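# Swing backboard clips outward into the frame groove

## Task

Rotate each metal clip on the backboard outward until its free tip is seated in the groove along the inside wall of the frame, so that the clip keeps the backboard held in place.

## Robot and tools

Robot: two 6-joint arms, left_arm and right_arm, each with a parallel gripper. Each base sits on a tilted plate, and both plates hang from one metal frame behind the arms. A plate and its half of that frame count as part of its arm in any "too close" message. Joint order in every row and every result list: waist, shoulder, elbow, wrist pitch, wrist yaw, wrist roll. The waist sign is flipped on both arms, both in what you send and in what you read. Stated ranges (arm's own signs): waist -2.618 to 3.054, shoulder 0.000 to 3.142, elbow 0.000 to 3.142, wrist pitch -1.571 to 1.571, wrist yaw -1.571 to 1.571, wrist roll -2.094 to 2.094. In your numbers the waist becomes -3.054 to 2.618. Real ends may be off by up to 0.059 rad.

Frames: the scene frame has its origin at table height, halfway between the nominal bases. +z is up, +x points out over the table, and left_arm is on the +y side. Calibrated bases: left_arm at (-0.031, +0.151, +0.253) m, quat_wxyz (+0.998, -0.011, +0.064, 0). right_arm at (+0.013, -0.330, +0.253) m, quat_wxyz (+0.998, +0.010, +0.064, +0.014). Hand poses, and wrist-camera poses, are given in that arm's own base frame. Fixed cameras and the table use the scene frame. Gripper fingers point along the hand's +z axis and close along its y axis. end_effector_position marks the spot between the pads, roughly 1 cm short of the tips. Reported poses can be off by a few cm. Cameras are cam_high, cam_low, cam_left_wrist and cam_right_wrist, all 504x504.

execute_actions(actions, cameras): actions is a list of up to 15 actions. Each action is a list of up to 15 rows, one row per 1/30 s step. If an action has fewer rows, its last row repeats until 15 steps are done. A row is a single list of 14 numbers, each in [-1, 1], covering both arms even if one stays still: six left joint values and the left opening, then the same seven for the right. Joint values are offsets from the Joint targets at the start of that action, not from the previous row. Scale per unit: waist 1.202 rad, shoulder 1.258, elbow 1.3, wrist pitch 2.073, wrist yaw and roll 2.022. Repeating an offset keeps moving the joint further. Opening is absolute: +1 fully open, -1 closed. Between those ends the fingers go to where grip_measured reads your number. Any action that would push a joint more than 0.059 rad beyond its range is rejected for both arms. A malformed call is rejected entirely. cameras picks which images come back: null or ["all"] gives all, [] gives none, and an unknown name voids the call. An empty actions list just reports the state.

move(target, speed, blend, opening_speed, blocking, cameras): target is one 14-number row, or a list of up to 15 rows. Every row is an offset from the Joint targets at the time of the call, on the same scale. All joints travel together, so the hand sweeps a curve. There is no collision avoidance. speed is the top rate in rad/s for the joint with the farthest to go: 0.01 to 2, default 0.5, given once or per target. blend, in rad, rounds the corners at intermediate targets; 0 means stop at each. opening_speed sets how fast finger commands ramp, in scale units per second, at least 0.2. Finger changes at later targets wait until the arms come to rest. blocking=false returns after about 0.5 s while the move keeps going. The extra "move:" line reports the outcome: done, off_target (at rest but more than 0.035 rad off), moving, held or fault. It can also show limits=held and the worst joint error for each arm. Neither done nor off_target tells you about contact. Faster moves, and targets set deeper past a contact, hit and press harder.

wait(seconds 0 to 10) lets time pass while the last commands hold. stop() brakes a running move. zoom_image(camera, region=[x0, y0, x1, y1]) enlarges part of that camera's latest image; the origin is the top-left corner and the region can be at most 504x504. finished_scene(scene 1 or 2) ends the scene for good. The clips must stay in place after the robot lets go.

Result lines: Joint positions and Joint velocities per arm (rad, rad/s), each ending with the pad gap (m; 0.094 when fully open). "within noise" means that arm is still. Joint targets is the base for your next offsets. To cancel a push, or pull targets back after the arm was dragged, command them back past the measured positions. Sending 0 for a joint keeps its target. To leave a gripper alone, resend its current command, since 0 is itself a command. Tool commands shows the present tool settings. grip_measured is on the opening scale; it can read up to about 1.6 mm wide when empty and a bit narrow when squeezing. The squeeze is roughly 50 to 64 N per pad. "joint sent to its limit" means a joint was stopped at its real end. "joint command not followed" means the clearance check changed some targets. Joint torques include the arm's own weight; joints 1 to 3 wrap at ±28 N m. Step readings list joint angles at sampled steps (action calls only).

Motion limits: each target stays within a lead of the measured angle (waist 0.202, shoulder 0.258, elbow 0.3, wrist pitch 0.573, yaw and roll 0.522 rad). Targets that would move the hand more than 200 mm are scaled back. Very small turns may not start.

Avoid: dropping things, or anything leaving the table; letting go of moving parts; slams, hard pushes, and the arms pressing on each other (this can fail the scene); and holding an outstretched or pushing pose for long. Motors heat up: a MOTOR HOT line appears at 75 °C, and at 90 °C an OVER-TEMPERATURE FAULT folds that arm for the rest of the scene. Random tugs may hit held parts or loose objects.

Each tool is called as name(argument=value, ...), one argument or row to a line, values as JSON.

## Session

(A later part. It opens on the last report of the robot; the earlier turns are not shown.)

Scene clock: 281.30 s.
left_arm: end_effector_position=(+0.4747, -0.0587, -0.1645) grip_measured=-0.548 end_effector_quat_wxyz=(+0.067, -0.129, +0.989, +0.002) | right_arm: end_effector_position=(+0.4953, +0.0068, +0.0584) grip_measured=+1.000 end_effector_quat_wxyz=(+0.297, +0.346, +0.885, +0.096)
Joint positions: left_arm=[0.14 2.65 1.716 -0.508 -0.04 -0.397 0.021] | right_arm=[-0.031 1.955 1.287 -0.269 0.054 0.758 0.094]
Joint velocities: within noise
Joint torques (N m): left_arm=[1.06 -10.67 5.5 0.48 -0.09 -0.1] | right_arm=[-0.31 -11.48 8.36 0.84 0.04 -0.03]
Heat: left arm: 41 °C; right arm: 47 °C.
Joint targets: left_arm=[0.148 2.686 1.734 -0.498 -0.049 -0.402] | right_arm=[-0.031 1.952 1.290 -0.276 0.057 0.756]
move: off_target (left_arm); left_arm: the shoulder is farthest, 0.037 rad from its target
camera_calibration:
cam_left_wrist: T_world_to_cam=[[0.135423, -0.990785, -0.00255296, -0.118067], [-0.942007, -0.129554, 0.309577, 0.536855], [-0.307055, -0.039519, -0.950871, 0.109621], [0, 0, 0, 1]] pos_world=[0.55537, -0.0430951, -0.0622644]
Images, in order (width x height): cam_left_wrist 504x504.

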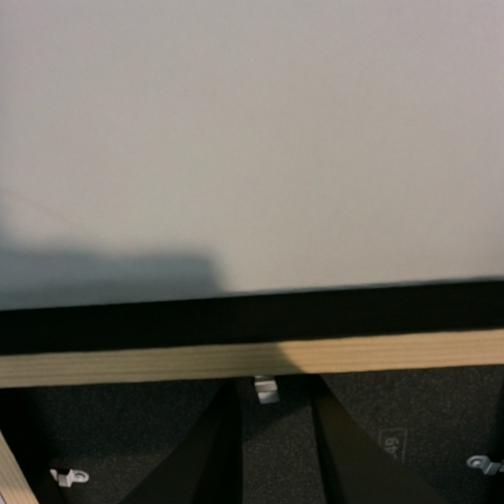

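move(
  target=[0,0.0064,0,0,0,0,-0.55,0,0,0,0,0,0,1],
  speed=0.2,
  cameras=[],
)

Scene clock: 283.07 s.
left_arm: end_effector_position=(+0.4745, -0.0586, -0.1661) grip_measured=-0.548 end_effector_quat_wxyz=(+0.067, -0.129, +0.989, +0.003) | right_arm: end_effector_position=(+0.4953, +0.0068, +0.0584) grip_measured=+1.000 end_effector_quat_wxyz=(+0.297, +0.346, +0.885, +0.096)
Joint positions: left_arm=[0.14 2.655 1.717 -0.506 -0.04 -0.397 0.021] | right_arm=[-0.031 1.955 1.287 -0.269 0.054 0.758 0.094]
Joint velocities: within noise
Joint torques (N m): left_arm=[1.2 -10.41 5.41 0.48 -0.1 -0.09] | right_arm=[-0.31 -11.47 8.36 0.84 0.04 -0.03]
Heat: left arm: 41 °C; right arm: 47 °C.
Joint targets: left_arm=[0.148 2.694 1.734 -0.498 -0.049 -0.402] | right_arm=[-0.031 1.952 1.290 -0.276 0.057 0.756]
move: off_target (left_arm); left_arm: the shoulder is farthest, 0.039 rad from its target
No camera images: "cameras" was empty.

move(
  target=[0,0.004,0,0,0,0,-0.55,0,0,0,0,0,0,1],
  speed=0.2,
  cameras=["cam_left_wrist"],
)

zoom_image(
  camera="cam_left_wrist",
  region=[190, 300, 340, 450],
)

Scene clock: 284.43 s.
left_arm: end_effector_position=(+0.4743, -0.0586, -0.1665) grip_measured=-0.548 end_effector_quat_wxyz=(+0.066, -0.129, +0.989, +0.003) | right_arm: end_effector_position=(+0.4953, +0.0068, +0.0584) grip_measured=+1.000 end_effector_quat_wxyz=(+0.297, +0.346, +0.885, +0.096)
Joint positions: left_arm=[0.14 2.655 1.717 -0.506 -0.04 -0.397 0.021] | right_arm=[-0.031 1.955 1.287 -0.269 0.054 0.758 0.094]
Joint velocities: within noise
Joint torques (N m): left_arm=[1.25 -10.03 5.39 0.49 -0.08 -0.09] | right_arm=[-0.29 -11.48 8.38 0.84 0.04 -0.03]
Heat: left arm: 41 °C; right arm: 47 °C.
Joint targets: left_arm=[0.148 2.700 1.734 -0.498 -0.049 -0.402] | right_arm=[-0.031 1.952 1.290 -0.276 0.057 0.756]
move: off_target (left_arm); left_arm: the shoulder is farthest, 0.044 rad from its target
camera_calibration:
cam_left_wrist: T_world_to_cam=[[0.135419, -0.990784, -0.00296875, -0.118036], [-0.941539, -0.12962, 0.310972, 0.537116], [-0.308491, -0.0393164, -0.950414, 0.10843], [0, 0, 0, 1]] pos_world=[0.55515, -0.043064, -0.0643252]
Images, in order (width x height): cam_left_wrist 504x504.

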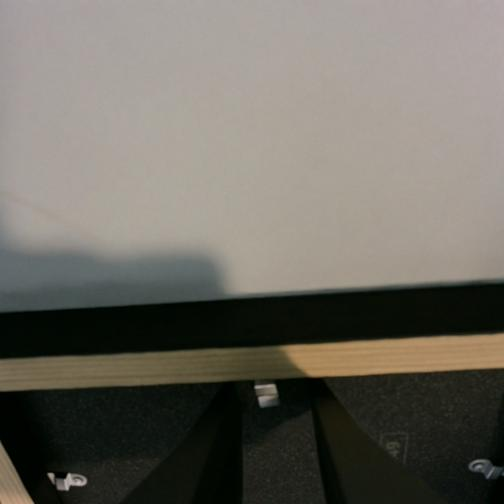

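Scaled by 3.360 from the camera's 504x504 image, which has a finer 720x720 frame.

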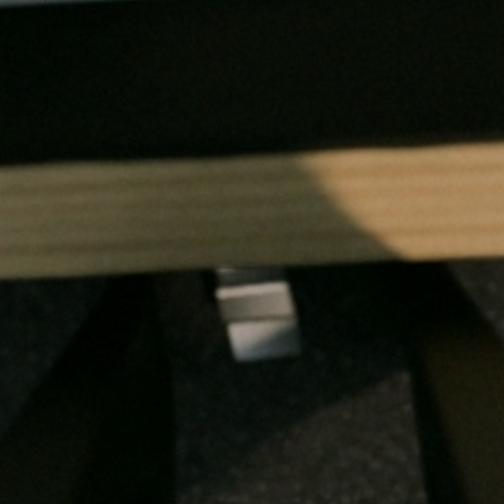

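move(
  target=[0,0,0,0,0,0,-0.93,0,0,0,0,0,0,1],
  opening_speed=0.3,
  cameras=["cam_left_wrist"],
)

zoom_image(
  camera="cam_left_wrist",
  region=[190, 300, 340, 450],
)

Scene clock: 286.77 s.
left_arm: end_effector_position=(+0.4742, -0.0577, -0.1664) grip_measured=-0.923 end_effector_quat_wxyz=(+0.067, -0.129, +0.989, +0.006) | right_arm: end_effector_position=(+0.4953, +0.0068, +0.0584) grip_measured=+1.000 end_effector_quat_wxyz=(+0.297, +0.346, +0.885, +0.096)
Joint positions: left_arm=[0.141 2.655 1.717 -0.507 -0.047 -0.398 0.004] | right_arm=[-0.031 1.955 1.287 -0.269 0.054 0.758 0.094]
Joint velocities: within noise
Joint torques (N m): left_arm=[1.1 -10 5.34 0.51 -0.01 -0.09] | right_arm=[-0.31 -11.48 8.38 0.84 0.04 -0.03]
Heat: left arm: 41 °C; right arm: 47 °C.
Joint targets: left_arm=[0.148 2.700 1.734 -0.498 -0.049 -0.402] | right_arm=[-0.031 1.952 1.290 -0.276 0.057 0.756]
move: off_target (left_arm); left_arm: the shoulder is farthest, 0.045 rad from its target
camera_calibration:
cam_left_wrist: T_world_to_cam=[[0.136645, -0.990574, -0.00957723, -0.118828], [-0.941447, -0.132864, 0.309878, 0.536746], [-0.308229, -0.0333269, -0.950728, 0.108642], [0, 0, 0, 1]] pos_world=[0.555042, -0.0427729, -0.064175]
Images, in order (width x height): cam_left_wrist 504x504.

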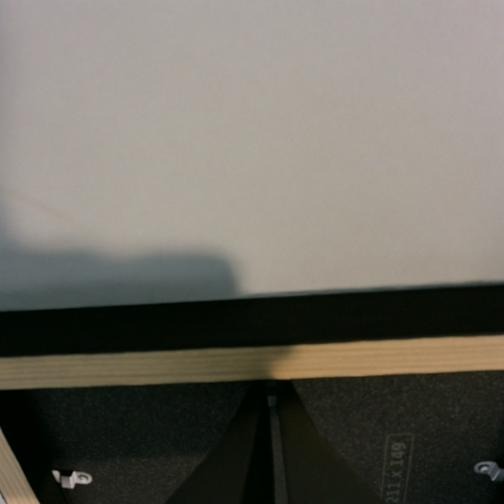

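Scaled by 3.360 from the camera's 504x504 image, which has a finer 720x720 frame.

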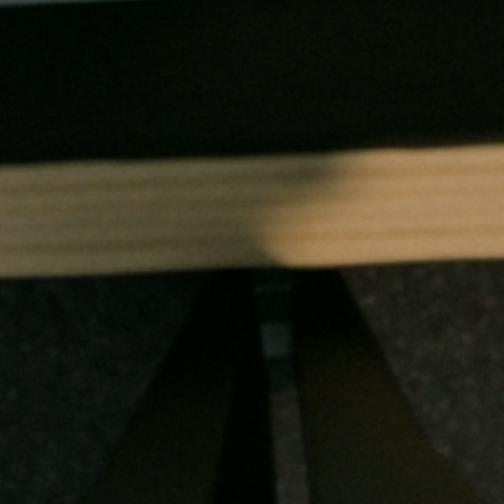

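move(
  target=[
    [0.0061,0.0036,0.0077,-0.0095,0,-0.2191,-0.95,0,0,0,0,0,0,1],
    [0.011,0.01,0.0223,-0.0174,0,-0.4382,-0.95,0,0,0,0,0,0,1],
  ],
  speed=0.4,
  blend=[0.02,0],
  cameras=["cam_left_wrist"],
)

zoom_image(
  camera="cam_left_wrist",
  region=[190, 300, 340, 450],
)

Scene clock: 295.53 s.
left_arm: end_effector_position=(+0.4787, -0.0628, -0.1656) grip_measured=-0.945 end_effector_quat_wxyz=(+0.064, -0.535, +0.842, -0.024) | right_arm: end_effector_position=(+0.4953, +0.0068, +0.0584) grip_measured=+1.000 end_effector_quat_wxyz=(+0.297, +0.346, +0.885, +0.096)
Joint positions: left_arm=[0.15 2.668 1.749 -0.524 -0.048 -1.28 0.003] | right_arm=[-0.031 1.955 1.287 -0.269 0.054 0.758 0.094]
Joint velocities: within noise
Joint torques (N m): left_arm=[1.43 -10.19 5.33 0.3 0 -0.06] | right_arm=[-0.31 -11.47 8.38 0.84 0.04 -0.03]
Heat: left arm: 41 °C; right arm: 47 °C.
Joint targets: left_arm=[0.161 2.712 1.762 -0.534 -0.049 -1.289] | right_arm=[-0.031 1.952 1.290 -0.276 0.057 0.756]
move: off_target (left_arm); left_arm: the shoulder is farthest, 0.045 rad from its target
camera_calibration:
cam_left_wrist: T_world_to_cam=[[0.839992, -0.533445, 0.0992516, -0.414376], [-0.531908, -0.773416, 0.344821, 0.309573], [-0.10718, -0.34244, -0.933406, -0.00213011], [0, 0, 0, 1]] pos_world=[0.512509, 0.0176522, -0.067608]
Images, in order (width x height): cam_left_wrist 504x504.

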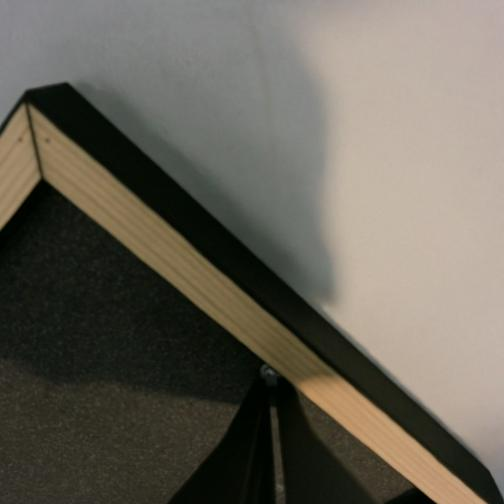

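Scaled by 3.360 from the camera's 504x504 image, which has a finer 720x720 frame.

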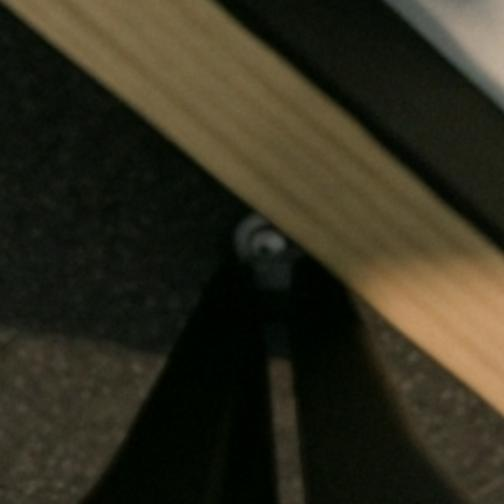

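move(
  target=[
    [0,0,0,0,0,0,-0.8,0,0,0,0,0,0,1],
    [0,-0.14,0,-0.05,0,0,-0.8,0,0,0,0,0,0,1],
    [-0.0216,-0.12,0.0838,-0.0545,0,-0.3056,0.15,0,0,0,0,0,0,1],
    [-0.0216,-0.0127,0.0838,-0.0545,0,-0.3056,0.15,0,0,0,0,0,0,1],
  ],
  speed=[0.5,0.4,1.0,0.5],
  blend=[0,0.01,0.02,0],
  cameras=["cam_left_wrist"],
)

zoom_image(
  camera="cam_left_wrist",
  region=[170, 310, 320, 460],
)

Scene clock: 302.63 s.
left_arm: end_effector_position=(+0.4947, -0.0604, -0.1448) grip_measured=+0.148 end_effector_quat_wxyz=(-0.052, +0.770, -0.634, +0.040) | right_arm: end_effector_position=(+0.4953, +0.0068, +0.0584) grip_measured=+1.000 end_effector_quat_wxyz=(+0.297, +0.346, +0.885, +0.096)
Joint positions: left_arm=[0.141 2.674 1.864 -0.639 -0.048 -1.901 0.054] | right_arm=[-0.031 1.955 1.287 -0.269 0.054 0.758 0.094]
Joint velocities: within noise
Joint torques (N m): left_arm=[0.17 -12.29 5.11 0.36 -0.03 -0.06] | right_arm=[-0.31 -11.47 8.38 0.84 0.04 -0.03]
Heat: left arm: 41 °C; right arm: 48 °C.
Joint targets: left_arm=[0.135 2.696 1.872 -0.647 -0.049 -1.907] | right_arm=[-0.031 1.952 1.290 -0.276 0.057 0.756]
move: done; blend cut to 0 rad at target 3
camera_calibration:
cam_left_wrist: T_world_to_cam=[[0.989103, 0.0674053, 0.130885, -0.461485], [0.00770719, -0.911519, 0.411185, 0.0470978], [0.14702, -0.405696, -0.902106, -0.105217], [0, 0, 0, 1]] pos_world=[0.471563, 0.0313511, -0.0538811]
Images, in order (width x height): cam_left_wrist 504x504.

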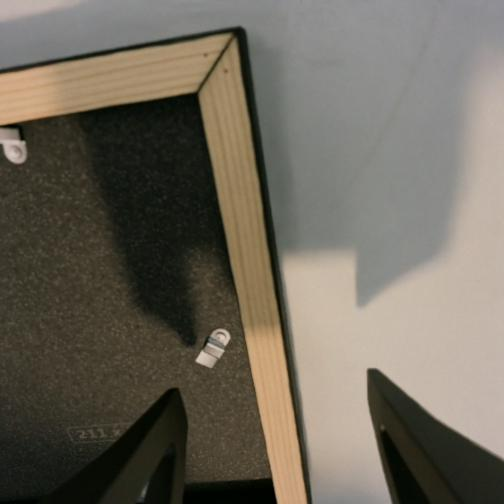

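Scaled by 3.360 from the camera's 504x504 image, which has a finer 720x720 frame.

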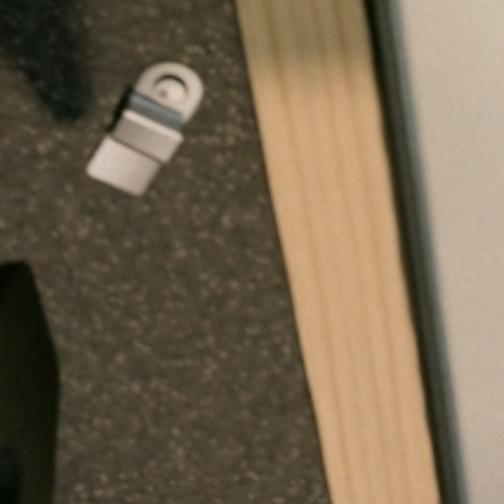

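move(
  target=[0,0.0453,0.0162,0.0248,0,0,0.15,0,0,0,0,0,0,1],
  speed=0.2,
  cameras=["cam_left_wrist"],
)

zoom_image(
  camera="cam_left_wrist",
  region=[130, 310, 280, 460],
)

Scene clock: 306.83 s.
left_arm: end_effector_position=(+0.4962, -0.0606, -0.1626) grip_measured=+0.148 end_effector_quat_wxyz=(-0.054, +0.770, -0.634, +0.042) | right_arm: end_effector_position=(+0.4953, +0.0068, +0.0584) grip_measured=+1.000 end_effector_quat_wxyz=(+0.297, +0.346, +0.885, +0.096)
Joint positions: left_arm=[0.141 2.719 1.874 -0.598 -0.048 -1.901 0.054] | right_arm=[-0.031 1.955 1.287 -0.269 0.054 0.758 0.094]
Joint velocities: within noise
Joint torques (N m): left_arm=[0.18 -11.33 6 0.4 0.01 -0.1] | right_arm=[-0.31 -11.47 8.38 0.84 0.04 -0.03]
Heat: left arm: 41 °C; right arm: 48 °C.
Joint targets: left_arm=[0.135 2.753 1.893 -0.595 -0.049 -1.907] | right_arm=[-0.031 1.952 1.290 -0.276 0.057 0.756]
move: done
camera_calibration:
cam_left_wrist: T_world_to_cam=[[0.988346, 0.0675124, 0.136433, -0.459401], [0.00537535, -0.91119, 0.411952, 0.0555157], [0.152128, -0.406418, -0.900934, -0.124006], [0, 0, 0, 1]] pos_world=[0.472614, 0.0312024, -0.0719133]
Images, in order (width x height): cam_left_wrist 504x504.

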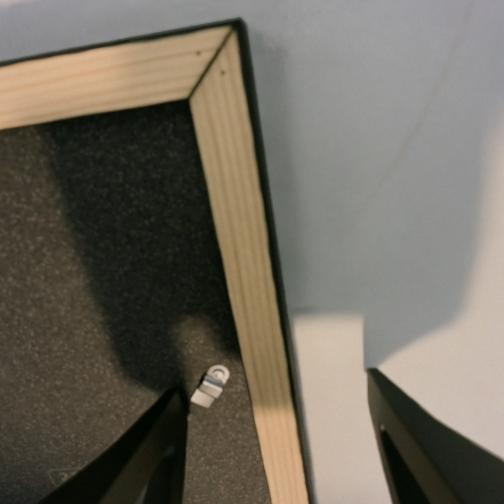

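Scaled by 3.360 from the camera's 504x504 image, which has a finer 720x720 frame.

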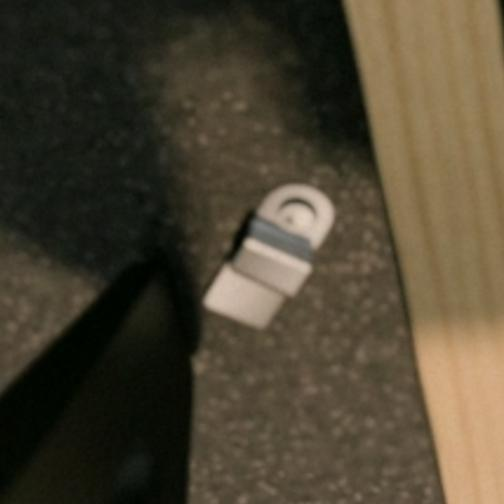

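move(
  target=[0,0,0,0,0,0,-0.68,0,0,0,0,0,0,1],
  opening_speed=0.35,
  cameras=["cam_left_wrist"],
)

zoom_image(
  camera="cam_left_wrist",
  region=[170, 310, 320, 460],
)

Scene clock: 310.27 s.
left_arm: end_effector_position=(+0.4979, -0.0619, -0.1622) grip_measured=-0.675 end_effector_quat_wxyz=(-0.053, +0.772, -0.631, +0.047) | right_arm: end_effector_position=(+0.4953, +0.0068, +0.0584) grip_measured=+1.000 end_effector_quat_wxyz=(+0.297, +0.346, +0.885, +0.096)
Joint positions: left_arm=[0.141 2.719 1.875 -0.592 -0.042 -1.909 0.015] | right_arm=[-0.031 1.955 1.287 -0.269 0.054 0.758 0.094]
Joint velocities: within noise
Joint torques (N m): left_arm=[0.09 -11.44 5.94 0.36 -0.04 0.04] | right_arm=[-0.31 -11.47 8.36 0.84 0.04 -0.03]
Heat: left arm: 41 °C; right arm: 48 °C.
Joint targets: left_arm=[0.135 2.753 1.893 -0.595 -0.049 -1.906] | right_arm=[-0.031 1.952 1.290 -0.276 0.057 0.756]
move: done
camera_calibration:
cam_left_wrist: T_world_to_cam=[[0.986978, 0.0756767, 0.14194, -0.458958], [0.00930284, -0.907794, 0.419313, 0.0535676], [0.160584, -0.412532, -0.896677, -0.128334], [0, 0, 0, 1]] pos_world=[0.473092, 0.0304191, -0.0723909]
Images, in order (width x height): cam_left_wrist 504x504.

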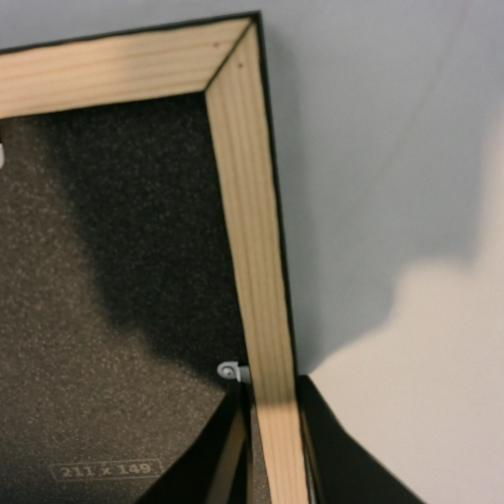

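Scaled by 3.360 from the camera's 504x504 image, which has a finer 720x720 frame.

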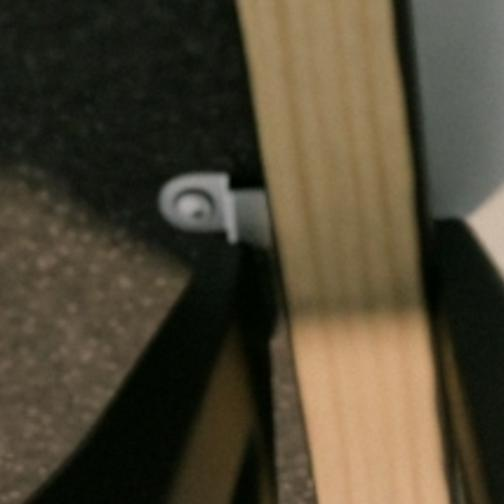

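move(
  target=[
    [0,0,0,0,0,0,-0.2,0,0,0,0,0,0,1],
    [0,-0.11,0,-0.045,0,0,-0.2,0,0,0,0,0,0,1],
  ],
  speed=0.8,
  opening_speed=2,
  cameras=["cam_left_wrist"],
)

zoom_image(
  camera="cam_left_wrist",
  region=[150, 200, 300, 350],
)

Scene clock: 312.70 s.
left_arm: end_effector_position=(+0.5019, -0.0625, -0.1261) grip_measured=-0.202 end_effector_quat_wxyz=(-0.054, +0.772, -0.631, +0.050) | right_arm: end_effector_position=(+0.4953, +0.0068, +0.0584) grip_measured=+1.000 end_effector_quat_wxyz=(+0.297, +0.346, +0.885, +0.096)
Joint positions: left_arm=[0.141 2.643 1.883 -0.67 -0.042 -1.909 0.037] | right_arm=[-0.031 1.955 1.287 -0.269 0.054 0.758 0.094]
Joint velocities: within noise
Joint torques (N m): left_arm=[0.18 -16.76 5.53 0.27 -0.08 0.03] | right_arm=[-0.31 -11.48 8.38 0.84 0.04 -0.04]
Heat: left arm: 41 °C; right arm: 48 °C.
Joint targets: left_arm=[0.135 2.615 1.893 -0.689 -0.049 -1.906] | right_arm=[-0.031 1.952 1.290 -0.276 0.057 0.756]
move: done
camera_calibration:
cam_left_wrist: T_world_to_cam=[[0.986076, 0.0754282, 0.148202, -0.466733], [0.00626859, -0.907439, 0.420138, 0.0395075], [0.166174, -0.413359, -0.895277, -0.0994554], [0, 0, 0, 1]] pos_world=[0.476514, 0.0299447, -0.036468]
Images, in order (width x height): cam_left_wrist 504x504.

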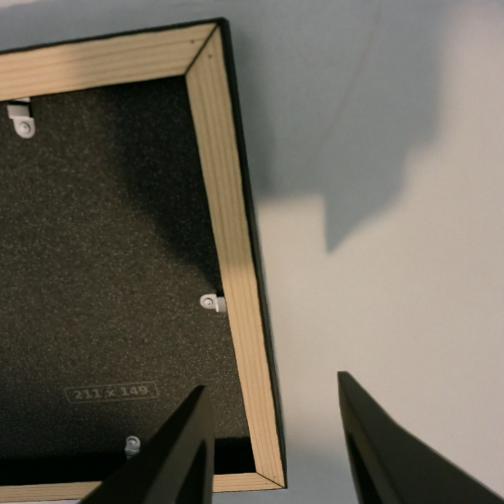

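Scaled by 3.360 from the camera's 504x504 image, which has a finer 720x720 frame.

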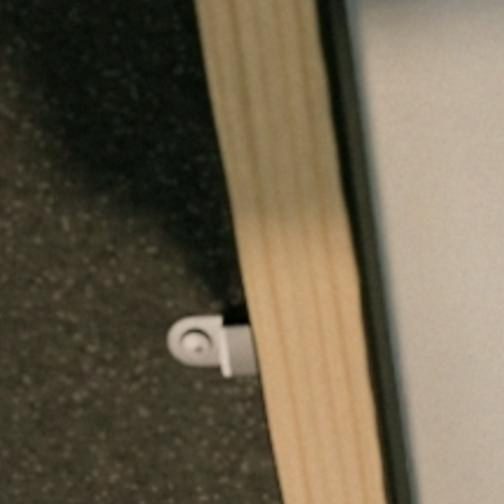

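move(
  target=[
    [0,-0.08,0,0,0,0,-0.2,0,0,0,0,0,0,1],
    [0.1872,-0.29,-0.7985,0.3396,-0.0134,0.9535,-0.2,0,0,0,0,0,0,1],
    [0.1872,-0.2107,-0.7985,0.3396,-0.0134,0.9535,-0.2,0,0,0,0,0,0,1],
  ],
  speed=[0.8,1.2,0.5],
  blend=[0.05,0.04,0],
  cameras=["cam_left_wrist"],
)

zoom_image(
  camera="cam_left_wrist",
  region=[200, 270, 350, 420],
)

Scene clock: 320.30 s.
left_arm: end_effector_position=(+0.2978, -0.0956, -0.1732) grip_measured=-0.202 end_effector_quat_wxyz=(+0.059, +0.181, +0.981, +0.024) | right_arm: end_effector_position=(+0.4953, +0.0068, +0.0584) grip_measured=+1.000 end_effector_quat_wxyz=(+0.297, +0.346, +0.885, +0.096)
Joint positions: left_arm=[0.353 2.326 0.858 0.005 -0.068 0.015 0.037] | right_arm=[-0.031 1.955 1.287 -0.269 0.054 0.758 0.094]
Joint velocities: within noise
Joint torques (N m): left_arm=[1.14 -7.27 0.7 0.51 -0.04 0.05] | right_arm=[-0.31 -11.48 8.36 0.84 0.04 -0.03]
Heat: left arm: 42 °C; right arm: 48 °C.
Joint targets: left_arm=[0.360 2.350 0.855 0.015 -0.076 0.022] | right_arm=[-0.031 1.952 1.290 -0.276 0.057 0.756]
move: done
camera_calibration:
cam_left_wrist: T_world_to_cam=[[-0.463259, -0.882589, -0.0801733, 0.0444254], [-0.844318, 0.412055, 0.342548, 0.396573], [-0.269293, 0.22638, -0.936073, 0.0623593], [0, 0, 0, 1]] pos_world=[0.372207, -0.138317, -0.0739104]
Images, in order (width x height): cam_left_wrist 504x504.

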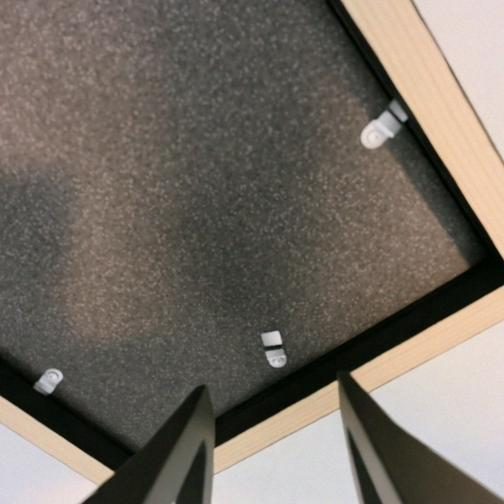

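Scaled by 3.360 from the camera's 504x504 image, which has a finer 720x720 frame.

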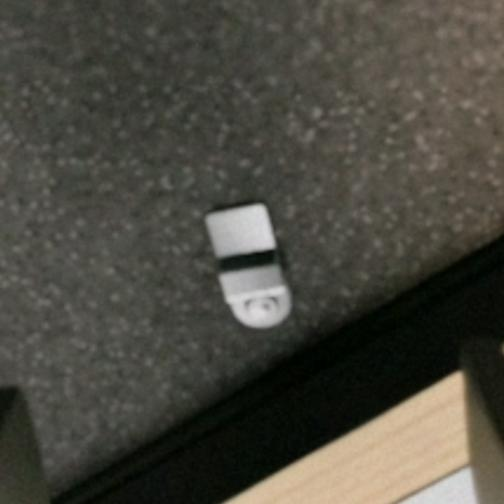

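move(
  target=[0,0.0548,0.0262,0.028,0,-0.0351,-0.55,0,0,0,0,0,0,1],
  speed=0.3,
  cameras=["cam_left_wrist"],
)

zoom_image(
  camera="cam_left_wrist",
  region=[200, 300, 350, 450],
)

Scene clock: 324.50 s.
left_arm: end_effector_position=(+0.3030, -0.0975, -0.1884) grip_measured=-0.548 end_effector_quat_wxyz=(+0.067, +0.152, +0.986, +0.021) | right_arm: end_effector_position=(+0.4953, +0.0068, +0.0584) grip_measured=+1.000 end_effector_quat_wxyz=(+0.297, +0.346, +0.885, +0.096)
Joint positions: left_arm=[0.353 2.391 0.88 0.063 -0.068 -0.043 0.021] | right_arm=[-0.031 1.955 1.287 -0.269 0.054 0.758 0.094]
Joint velocities: within noise
Joint torques (N m): left_arm=[1.18 -7.06 1.43 0.5 -0.01 -0.07] | right_arm=[-0.31 -11.47 8.39 0.84 0.04 -0.03]
Heat: left arm: 42 °C; right arm: 48 °C.
Joint targets: left_arm=[0.360 2.419 0.889 0.073 -0.076 -0.050] | right_arm=[-0.031 1.952 1.290 -0.276 0.057 0.756]
move: done
camera_calibration:
cam_left_wrist: T_world_to_cam=[[-0.41053, -0.90869, -0.0758161, 0.0262878], [-0.871886, 0.366835, 0.324418, 0.407451], [-0.266983, 0.199286, -0.942871, 0.0453097], [0, 0, 0, 1]] pos_world=[0.37814, -0.134609, -0.0874701]
Images, in order (width x height): cam_left_wrist 504x504.

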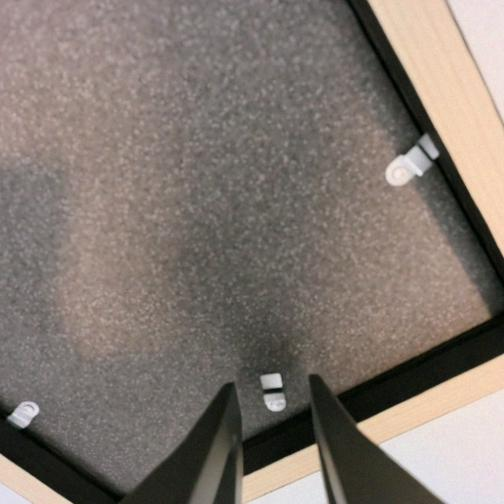

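Scaled by 3.360 from the camera's 504x504 image, which has a finer 720x720 frame.

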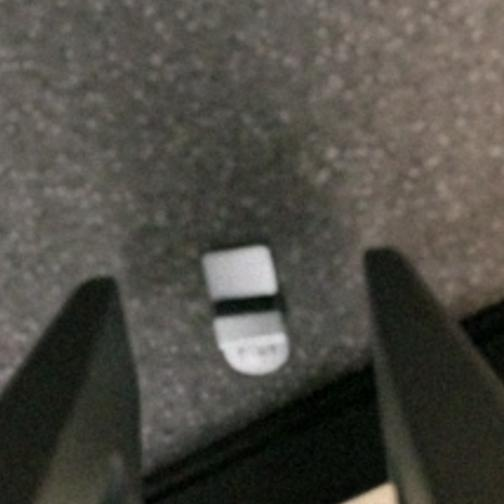

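move(
  target=[0,0.0157,-0.0223,0.0107,0,0,-0.55,0,0,0,0,0,0,1],
  speed=0.2,
  cameras=["cam_left_wrist"],
)

zoom_image(
  camera="cam_left_wrist",
  region=[200, 300, 350, 450],
)

Scene clock: 327.87 s.
left_arm: end_effector_position=(+0.2986, -0.0954, -0.1939) grip_measured=-0.548 end_effector_quat_wxyz=(+0.066, +0.151, +0.986, +0.023) | right_arm: end_effector_position=(+0.4953, +0.0068, +0.0584) grip_measured=+1.000 end_effector_quat_wxyz=(+0.297, +0.346, +0.885, +0.096)
Joint positions: left_arm=[0.353 2.408 0.868 0.09 -0.071 -0.044 0.021] | right_arm=[-0.031 1.955 1.287 -0.269 0.054 0.758 0.094]
Joint velocities: within noise
Joint torques (N m): left_arm=[1.44 -6.78 0.1 0.49 -0.02 -0.11] | right_arm=[-0.32 -11.48 8.38 0.84 0.04 -0.03]
Heat: left arm: 41 °C; right arm: 48 °C.
Joint targets: left_arm=[0.360 2.439 0.860 0.096 -0.076 -0.049] | right_arm=[-0.031 1.952 1.290 -0.276 0.057 0.756]
move: done
camera_calibration:
cam_left_wrist: T_world_to_cam=[[-0.409721, -0.908887, -0.0777976, 0.0252875], [-0.87171, 0.364973, 0.326982, 0.404951], [-0.268796, 0.201788, -0.941823, 0.0395294], [0, 0, 0, 1]] pos_world=[0.373986, -0.132789, -0.0932147]
Images, in order (width x height): cam_left_wrist 504x504.

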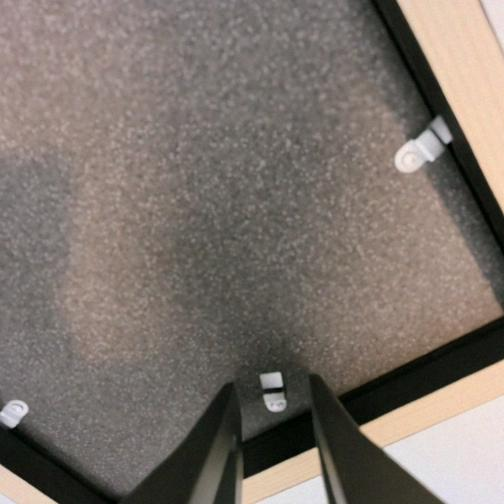

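Scaled by 3.360 from the camera's 504x504 image, which has a finer 720x720 frame.

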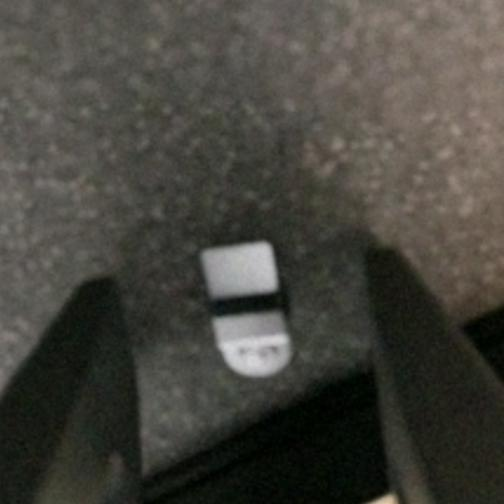

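move(
  target=[0,0.0087,0,0.0043,0,0,-0.55,0,0,0,0,0,0,1],
  speed=0.2,
  cameras=[],
)

Scene clock: 329.70 s.
left_arm: end_effector_position=(+0.2995, -0.0955, -0.1959) grip_measured=-0.548 end_effector_quat_wxyz=(+0.069, +0.151, +0.986, +0.023) | right_arm: end_effector_position=(+0.4953, +0.0068, +0.0584) grip_measured=+1.000 end_effector_quat_wxyz=(+0.297, +0.346, +0.885, +0.096)
Joint positions: left_arm=[0.353 2.417 0.867 0.105 -0.072 -0.044 0.021] | right_arm=[-0.031 1.955 1.287 -0.269 0.054 0.758 0.094]
Joint velocities: within noise
Joint torques (N m): left_arm=[1.36 -6.6 -0.14 0.44 -0.02 -0.08] | right_arm=[-0.31 -11.48 8.36 0.84 0.04 -0.03]
Heat: left arm: 41 °C; right arm: 48 °C.
Joint targets: left_arm=[0.360 2.449 0.860 0.104 -0.076 -0.050] | right_arm=[-0.031 1.952 1.290 -0.276 0.057 0.756]
move: done
No camera images: "cameras" was empty.

move(
  target=[0,0.004,0,0,0,0,-0.55,0,0,0,0,0,0,1],
  speed=0.2,
  cameras=[],
)

Scene clock: 331.03 s.
left_arm: end_effector_position=(+0.2994, -0.0954, -0.1962) grip_measured=-0.548 end_effector_quat_wxyz=(+0.069, +0.151, +0.986, +0.023) | right_arm: end_effector_position=(+0.4953, +0.0068, +0.0584) grip_measured=+1.000 end_effector_quat_wxyz=(+0.297, +0.346, +0.885, +0.096)
Joint positions: left_arm=[0.353 2.417 0.867 0.105 -0.072 -0.044 0.021] | right_arm=[-0.031 1.955 1.287 -0.269 0.054 0.758 0.094]
Joint velocities: within noise
Joint torques (N m): left_arm=[1.21 -6.56 -0.03 0.46 0.01 -0.11] | right_arm=[-0.31 -11.48 8.38 0.84 0.04 -0.03]
Heat: left arm: 41 °C; right arm: 48 °C.
Joint targets: left_arm=[0.360 2.454 0.860 0.104 -0.076 -0.050] | right_arm=[-0.031 1.952 1.290 -0.276 0.057 0.756]
move: off_target (left_arm); left_arm: the shoulder is farthest, 0.037 rad from its target
No camera images: "cameras" was empty.

move(
  target=[0,0.004,0,0,0,0,-0.55,0,0,0,0,0,0,1],
  speed=0.2,
  cameras=["cam_left_wrist"],
)

zoom_image(
  camera="cam_left_wrist",
  region=[200, 300, 350, 450],
)

Scene clock: 332.87 s.
left_arm: end_effector_position=(+0.2994, -0.0954, -0.1962) grip_measured=-0.548 end_effector_quat_wxyz=(+0.069, +0.151, +0.986, +0.023) | right_arm: end_effector_position=(+0.4953, +0.0068, +0.0584) grip_measured=+1.000 end_effector_quat_wxyz=(+0.297, +0.346, +0.885, +0.096)
Joint positions: left_arm=[0.353 2.417 0.867 0.105 -0.072 -0.044 0.021] | right_arm=[-0.031 1.955 1.287 -0.269 0.054 0.758 0.094]
Joint velocities: within noise
Joint torques (N m): left_arm=[1.28 -6.06 -0.2 0.41 0 -0.04] | right_arm=[-0.31 -11.47 8.38 0.84 0.04 -0.03]
Heat: left arm: 41 °C; right arm: 48 °C.
Joint targets: left_arm=[0.360 2.459 0.860 0.104 -0.076 -0.050] | right_arm=[-0.031 1.952 1.290 -0.276 0.057 0.756]
move: off_target (left_arm); left_arm: the shoulder is farthest, 0.042 rad from its target
camera_calibration:
cam_left_wrist: T_world_to_cam=[[-0.408742, -0.909167, -0.0796599, 0.024747], [-0.87383, 0.364677, 0.321609, 0.405883], [-0.263346, 0.201064, -0.943516, 0.0355827], [0, 0, 0, 1]] pos_world=[0.374158, -0.132671, -0.0949911]
Images, in order (width x height): cam_left_wrist 504x504.

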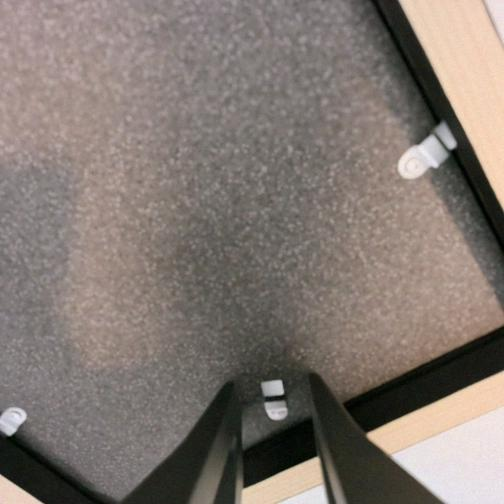

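Scaled by 3.360 from the camera's 504x504 image, which has a finer 720x720 frame.

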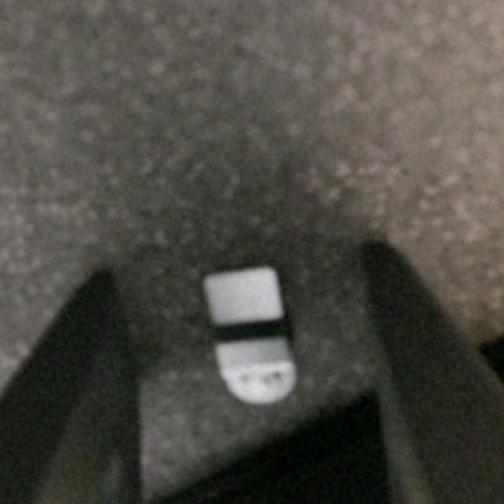

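move(
  target=[
    [0,0,0,0,0,0,-0.95,0,0,0,0,0,0,1],
    [0.0142,0,0,0,-0.001,0.228,-0.95,0,0,0,0,0,0,1],
  ],
  speed=0.4,
  opening_speed=0.4,
  cameras=["cam_left_wrist"],
)

zoom_image(
  camera="cam_left_wrist",
  region=[200, 300, 350, 450],
)

Scene clock: 338.10 s.
left_arm: end_effector_position=(+0.2977, -0.0989, -0.1964) grip_measured=-0.946 end_effector_quat_wxyz=(+0.061, +0.373, +0.925, +0.040) | right_arm: end_effector_position=(+0.4953, +0.0068, +0.0584) grip_measured=+1.000 end_effector_quat_wxyz=(+0.297, +0.346, +0.885, +0.096)
Joint positions: left_arm=[0.368 2.418 0.867 0.104 -0.077 0.403 0.003] | right_arm=[-0.031 1.955 1.287 -0.269 0.054 0.758 0.094]
Joint velocities: within noise
Joint torques (N m): left_arm=[1.37 -5.89 -0.01 0.45 0 0.05] | right_arm=[-0.31 -11.47 8.36 0.84 0.04 -0.03]
Heat: left arm: 40 °C; right arm: 48 °C.
Joint targets: left_arm=[0.377 2.459 0.860 0.104 -0.078 0.412] | right_arm=[-0.031 1.952 1.290 -0.276 0.057 0.756]
move: off_target (left_arm); left_arm: the shoulder is farthest, 0.041 rad from its target
camera_calibration:
cam_left_wrist: T_world_to_cam=[[-0.767833, -0.627901, -0.127173, 0.146296], [-0.624424, 0.689097, 0.367751, 0.372662], [-0.143277, 0.361781, -0.921187, 0.0202011], [0, 0, 0, 1]] pos_world=[0.347924, -0.172249, -0.099833]
Images, in order (width x height): cam_left_wrist 504x504.

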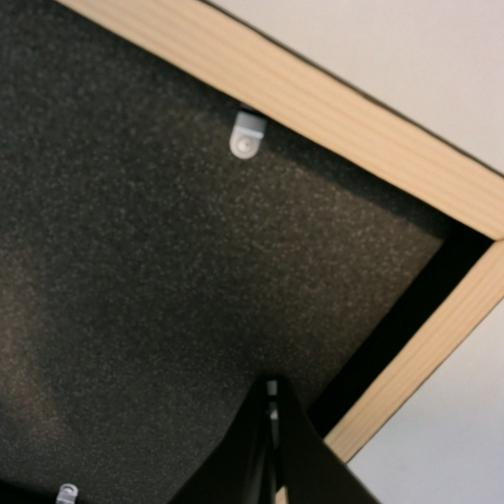

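Scaled by 3.360 from the camera's 504x504 image, which has a finer 720x720 frame.

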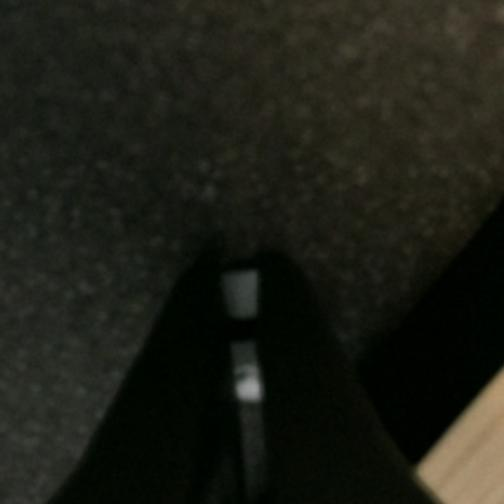

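move(
  target=[
    [0,0,0,0,0,0,-0.8,0,0,0,0,0,0,1],
    [0,-0.14,0,-0.06,0,0,-0.8,0,0,0,0,0,0,1],
    [0.0391,-0.16,-0.0692,-0.03,-0.001,0.278,0.15,0,0,0,0,0,0,1],
    [0.0391,-0.0986,-0.0692,-0.0207,-0.001,0.278,0.15,0,0,0,0,0,0,1],
  ],
  speed=[0.5,0.4,1.0,0.5],
  blend=[0,0.01,0.02,0],
  cameras=["cam_left_wrist"],
)

zoom_image(
  camera="cam_left_wrist",
  region=[230, 270, 380, 420],
)

Scene clock: 345.00 s.
left_arm: end_effector_position=(+0.2708, -0.1031, -0.1757) grip_measured=+0.148 end_effector_quat_wxyz=(+0.033, +0.635, +0.770, +0.051) | right_arm: end_effector_position=(+0.4953, +0.0068, +0.0584) grip_measured=+1.000 end_effector_quat_wxyz=(+0.297, +0.346, +0.885, +0.096)
Joint positions: left_arm=[0.416 2.31 0.776 0.054 -0.079 0.968 0.054] | right_arm=[-0.031 1.955 1.287 -0.269 0.054 0.758 0.094]
Joint velocities: within noise
Joint torques (N m): left_arm=[1.35 -6.52 0.12 0.44 -0.02 0.05] | right_arm=[-0.31 -11.48 8.38 0.84 0.04 -0.03]
Heat: left arm: 40 °C; right arm: 48 °C.
Joint targets: left_arm=[0.424 2.335 0.770 0.061 -0.080 0.974] | right_arm=[-0.031 1.952 1.290 -0.276 0.057 0.756]
move: done; blend cut to 0 rad at target 3
camera_calibration:
cam_left_wrist: T_world_to_cam=[[-0.991126, -0.0655314, -0.115653, 0.246034], [-0.111613, 0.882802, 0.456292, 0.247749], [0.0721974, 0.465151, -0.882282, -0.00397654], [0, 0, 0, 1]] pos_world=[0.27179, -0.200741, -0.0880997]
Images, in order (width x height): cam_left_wrist 504x504.

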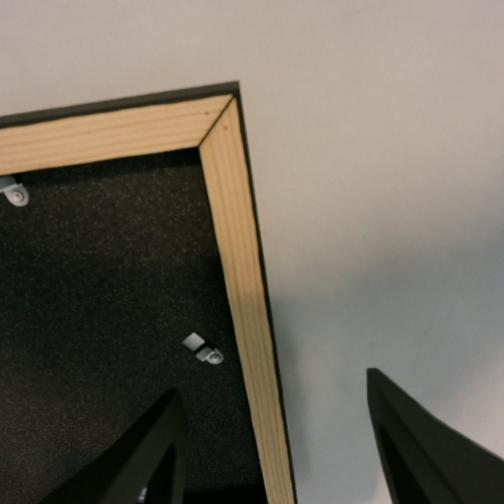

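Scaled by 3.360 from the camera's 504x504 image, which has a finer 720x720 frame.

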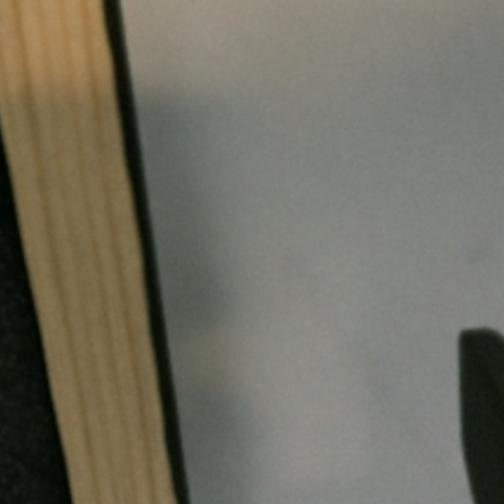

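zoom_image(
  camera="cam_left_wrist",
  region=[150, 280, 300, 430],
)

Scaled by 3.360 from the camera's 504x504 image, which has a finer 720x720 frame.

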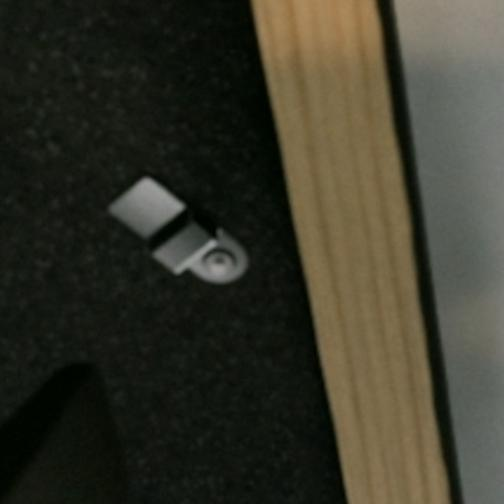

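move(
  target=[-0.022,0.0795,0.0438,0.042,0,0.0054,0.3,0,0,0,0,0,0,1],
  speed=0.3,
  cameras=["cam_left_wrist"],
)

zoom_image(
  camera="cam_left_wrist",
  region=[130, 300, 280, 450],
)

Scene clock: 350.47 s.
left_arm: end_effector_position=(+0.2841, -0.1050, -0.1966) grip_measured=+0.298 end_effector_quat_wxyz=(+0.048, +0.634, +0.770, +0.056) | right_arm: end_effector_position=(+0.4953, +0.0068, +0.0584) grip_measured=+1.000 end_effector_quat_wxyz=(+0.297, +0.346, +0.885, +0.096)
Joint positions: left_arm=[0.404 2.408 0.82 0.142 -0.079 0.978 0.061] | right_arm=[-0.031 1.955 1.287 -0.269 0.054 0.758 0.094]
Joint velocities: within noise
Joint torques (N m): left_arm=[0.18 -6.69 0.94 0.46 -0.01 0.08] | right_arm=[-0.29 -11.48 8.38 0.84 0.04 -0.04]
Heat: left arm: 40 °C; right arm: 48 °C.
Joint targets: left_arm=[0.398 2.436 0.826 0.149 -0.080 0.984] | right_arm=[-0.031 1.952 1.290 -0.276 0.057 0.756]
move: done
camera_calibration:
cam_left_wrist: T_world_to_cam=[[-0.987123, -0.0682977, -0.144652, 0.249545], [-0.126241, 0.887975, 0.442225, 0.262463], [0.0982448, 0.454791, -0.885163, -0.0315531], [0, 0, 0, 1]] pos_world=[0.282565, -0.201667, -0.1079]
Images, in order (width x height): cam_left_wrist 504x504.

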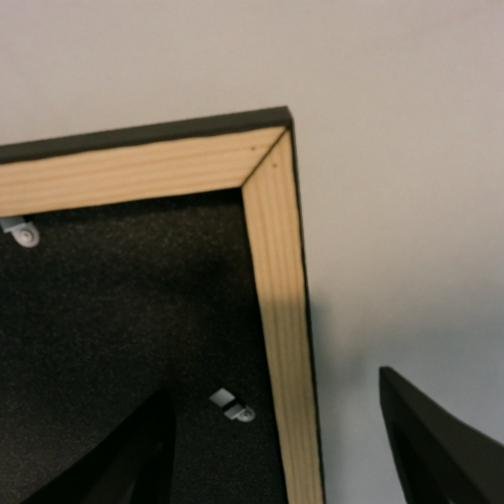

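Scaled by 3.360 from the camera's 504x504 image, which has a finer 720x720 frame.

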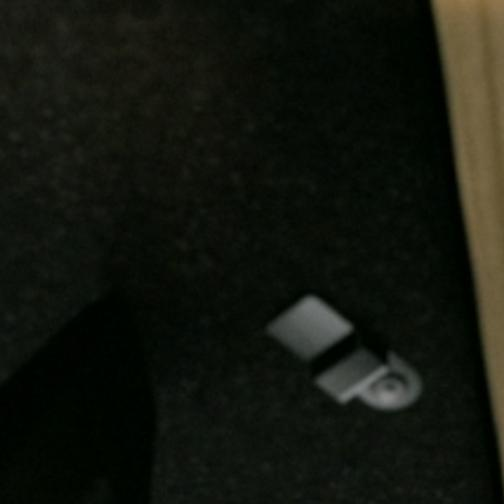

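move(
  target=[0,0.0066,-0.003,-0.0111,0,0,0.3,0,0,0,0,0,0,1],
  speed=0.2,
  cameras=["cam_left_wrist"],
)

zoom_image(
  camera="cam_left_wrist",
  region=[130, 300, 280, 450],
)

Scene clock: 354.87 s.
left_arm: end_effector_position=(+0.2816, -0.1040, -0.1986) grip_measured=+0.298 end_effector_quat_wxyz=(+0.044, +0.634, +0.770, +0.054) | right_arm: end_effector_position=(+0.4953, +0.0068, +0.0584) grip_measured=+1.000 end_effector_quat_wxyz=(+0.297, +0.346, +0.885, +0.096)
Joint positions: left_arm=[0.404 2.415 0.82 0.14 -0.079 0.979 0.061] | right_arm=[-0.031 1.955 1.287 -0.269 0.054 0.758 0.094]
Joint velocities: within noise
Joint torques (N m): left_arm=[0.14 -6.75 0.55 0.29 -0.01 0.03] | right_arm=[-0.31 -11.48 8.38 0.84 0.04 -0.03]
Heat: left arm: 40 °C; right arm: 48 °C.
Joint targets: left_arm=[0.398 2.444 0.823 0.125 -0.080 0.985] | right_arm=[-0.031 1.952 1.290 -0.276 0.057 0.756]
move: done
camera_calibration:
cam_left_wrist: T_world_to_cam=[[-0.988312, -0.0670511, -0.136905, 0.248934], [-0.121978, 0.886488, 0.446385, 0.261583], [0.0914344, 0.457867, -0.884306, -0.0311377], [0, 0, 0, 1]] pos_world=[0.280779, -0.200942, -0.110222]
Images, in order (width x height): cam_left_wrist 504x504.

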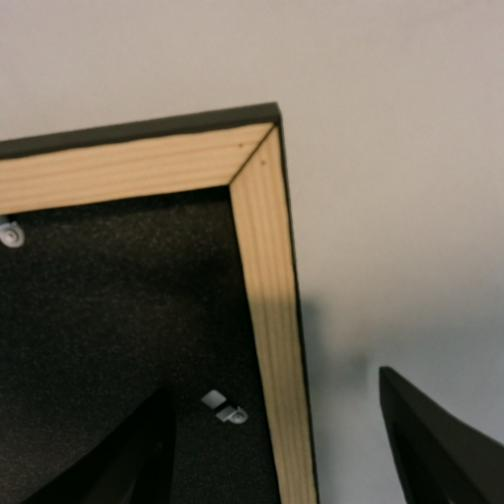

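Scaled by 3.360 from the camera's 504x504 image, which has a finer 720x720 frame.

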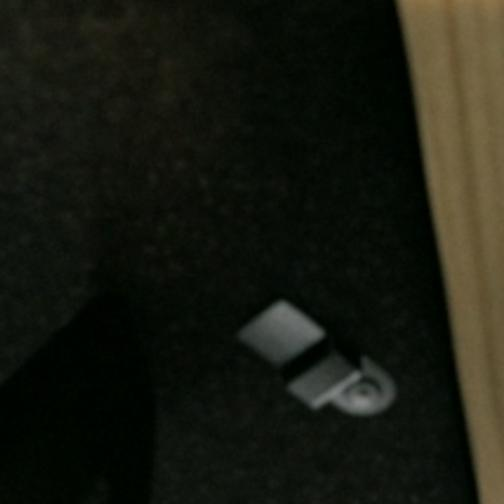

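move(
  target=[0,0.0024,0,-0.0053,0,0,0.3,0,0,0,0,0,0,1],
  speed=0.2,
  cameras=["cam_left_wrist"],
)

zoom_image(
  camera="cam_left_wrist",
  region=[130, 300, 280, 450],
)

Scene clock: 357.33 s.
left_arm: end_effector_position=(+0.2814, -0.1039, -0.1986) grip_measured=+0.298 end_effector_quat_wxyz=(+0.044, +0.634, +0.770, +0.054) | right_arm: end_effector_position=(+0.4953, +0.0068, +0.0584) grip_measured=+1.000 end_effector_quat_wxyz=(+0.297, +0.346, +0.885, +0.096)
Joint positions: left_arm=[0.404 2.415 0.82 0.138 -0.079 0.979 0.061] | right_arm=[-0.031 1.955 1.287 -0.269 0.054 0.758 0.094]
Joint velocities: within noise
Joint torques (N m): left_arm=[0.21 -6.37 0.35 0.23 0.02 0.01] | right_arm=[-0.31 -11.48 8.36 0.84 0.04 -0.03]
Heat: left arm: 40 °C; right arm: 48 °C.
Joint targets: left_arm=[0.398 2.447 0.823 0.115 -0.080 0.985] | right_arm=[-0.031 1.952 1.290 -0.276 0.057 0.756]
move: done
camera_calibration:
cam_left_wrist: T_world_to_cam=[[-0.988456, -0.0669897, -0.135895, 0.248928], [-0.121508, 0.886288, 0.446912, 0.261419], [0.090504, 0.458265, -0.884196, -0.0308683], [0, 0, 0, 1]] pos_world=[0.280612, -0.200871, -0.110297]
Images, in order (width x height): cam_left_wrist 504x504.

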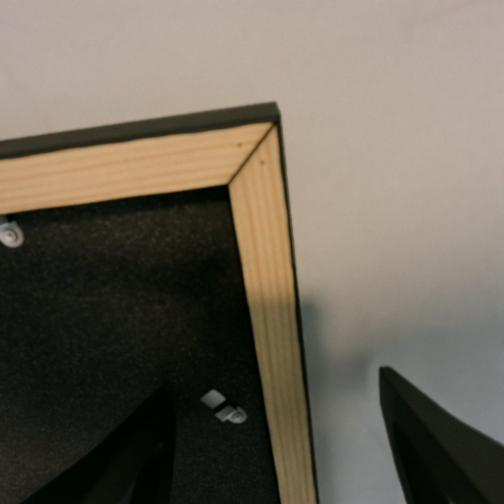

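Scaled by 3.360 from the camera's 504x504 image, which has a finer 720x720 frame.

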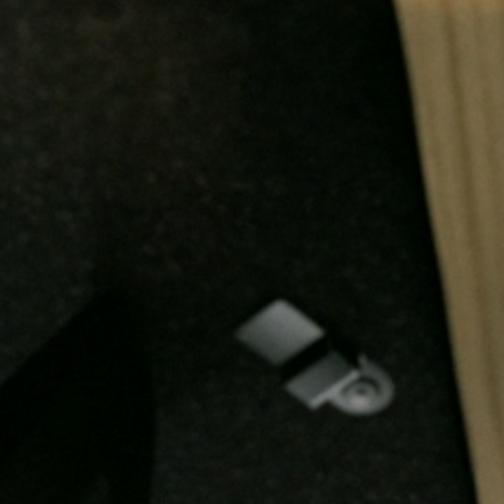

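move(
  target=[
    [-0.004,-0.035,0,0,0,0,0.3,0,0,0,0,0,0,1],
    [-0.004,-0.002,0,0,0,0,0.3,0,0,0,0,0,0,1],
  ],
  speed=0.25,
  cameras=["cam_left_wrist"],
)

zoom_image(
  camera="cam_left_wrist",
  region=[130, 300, 280, 450],
)

Scene clock: 359.63 s.
left_arm: end_effector_position=(+0.2815, -0.1033, -0.1987) grip_measured=+0.298 end_effector_quat_wxyz=(+0.043, +0.634, +0.770, +0.054) | right_arm: end_effector_position=(+0.4953, +0.0068, +0.0584) grip_measured=+1.000 end_effector_quat_wxyz=(+0.297, +0.346, +0.885, +0.096)
Joint positions: left_arm=[0.402 2.415 0.82 0.138 -0.079 0.98 0.061] | right_arm=[-0.031 1.955 1.287 -0.269 0.054 0.758 0.094]
Joint velocities: within noise
Joint torques (N m): left_arm=[-0.06 -6.63 0.64 0.17 0.01 0.03] | right_arm=[-0.31 -11.48 8.36 0.83 0.04 -0.03]
Heat: left arm: 40 °C; right arm: 48 °C.
Joint targets: left_arm=[0.393 2.444 0.823 0.115 -0.080 0.984] | right_arm=[-0.031 1.952 1.290 -0.276 0.057 0.756]
move: done
camera_calibration:
cam_left_wrist: T_world_to_cam=[[-0.988456, -0.0677134, -0.135537, 0.249071], [-0.122023, 0.886057, 0.447229, 0.261113], [0.0898102, 0.458604, -0.884091, -0.0308995], [0, 0, 0, 1]] pos_world=[0.280832, -0.200325, -0.110337]
Images, in order (width x height): cam_left_wrist 504x504.

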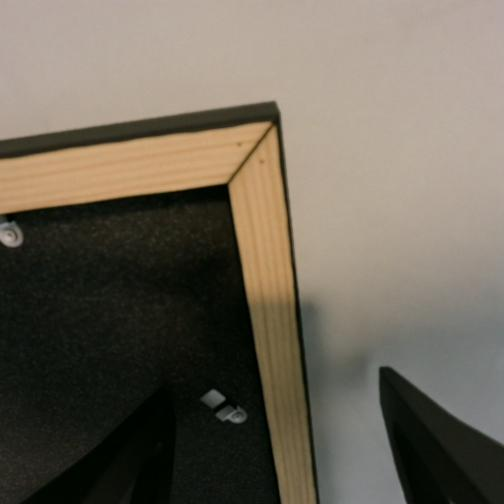

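Scaled by 3.360 from the camera's 504x504 image, which has a finer 720x720 frame.

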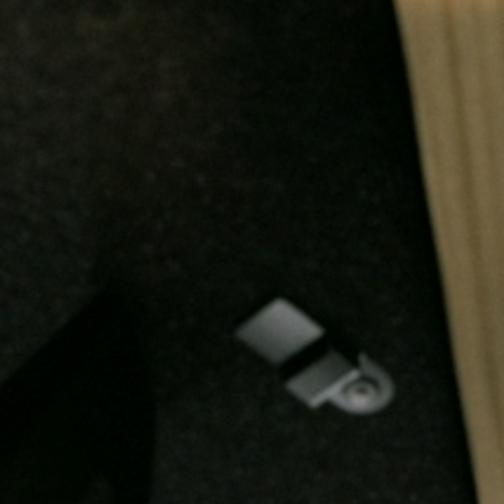

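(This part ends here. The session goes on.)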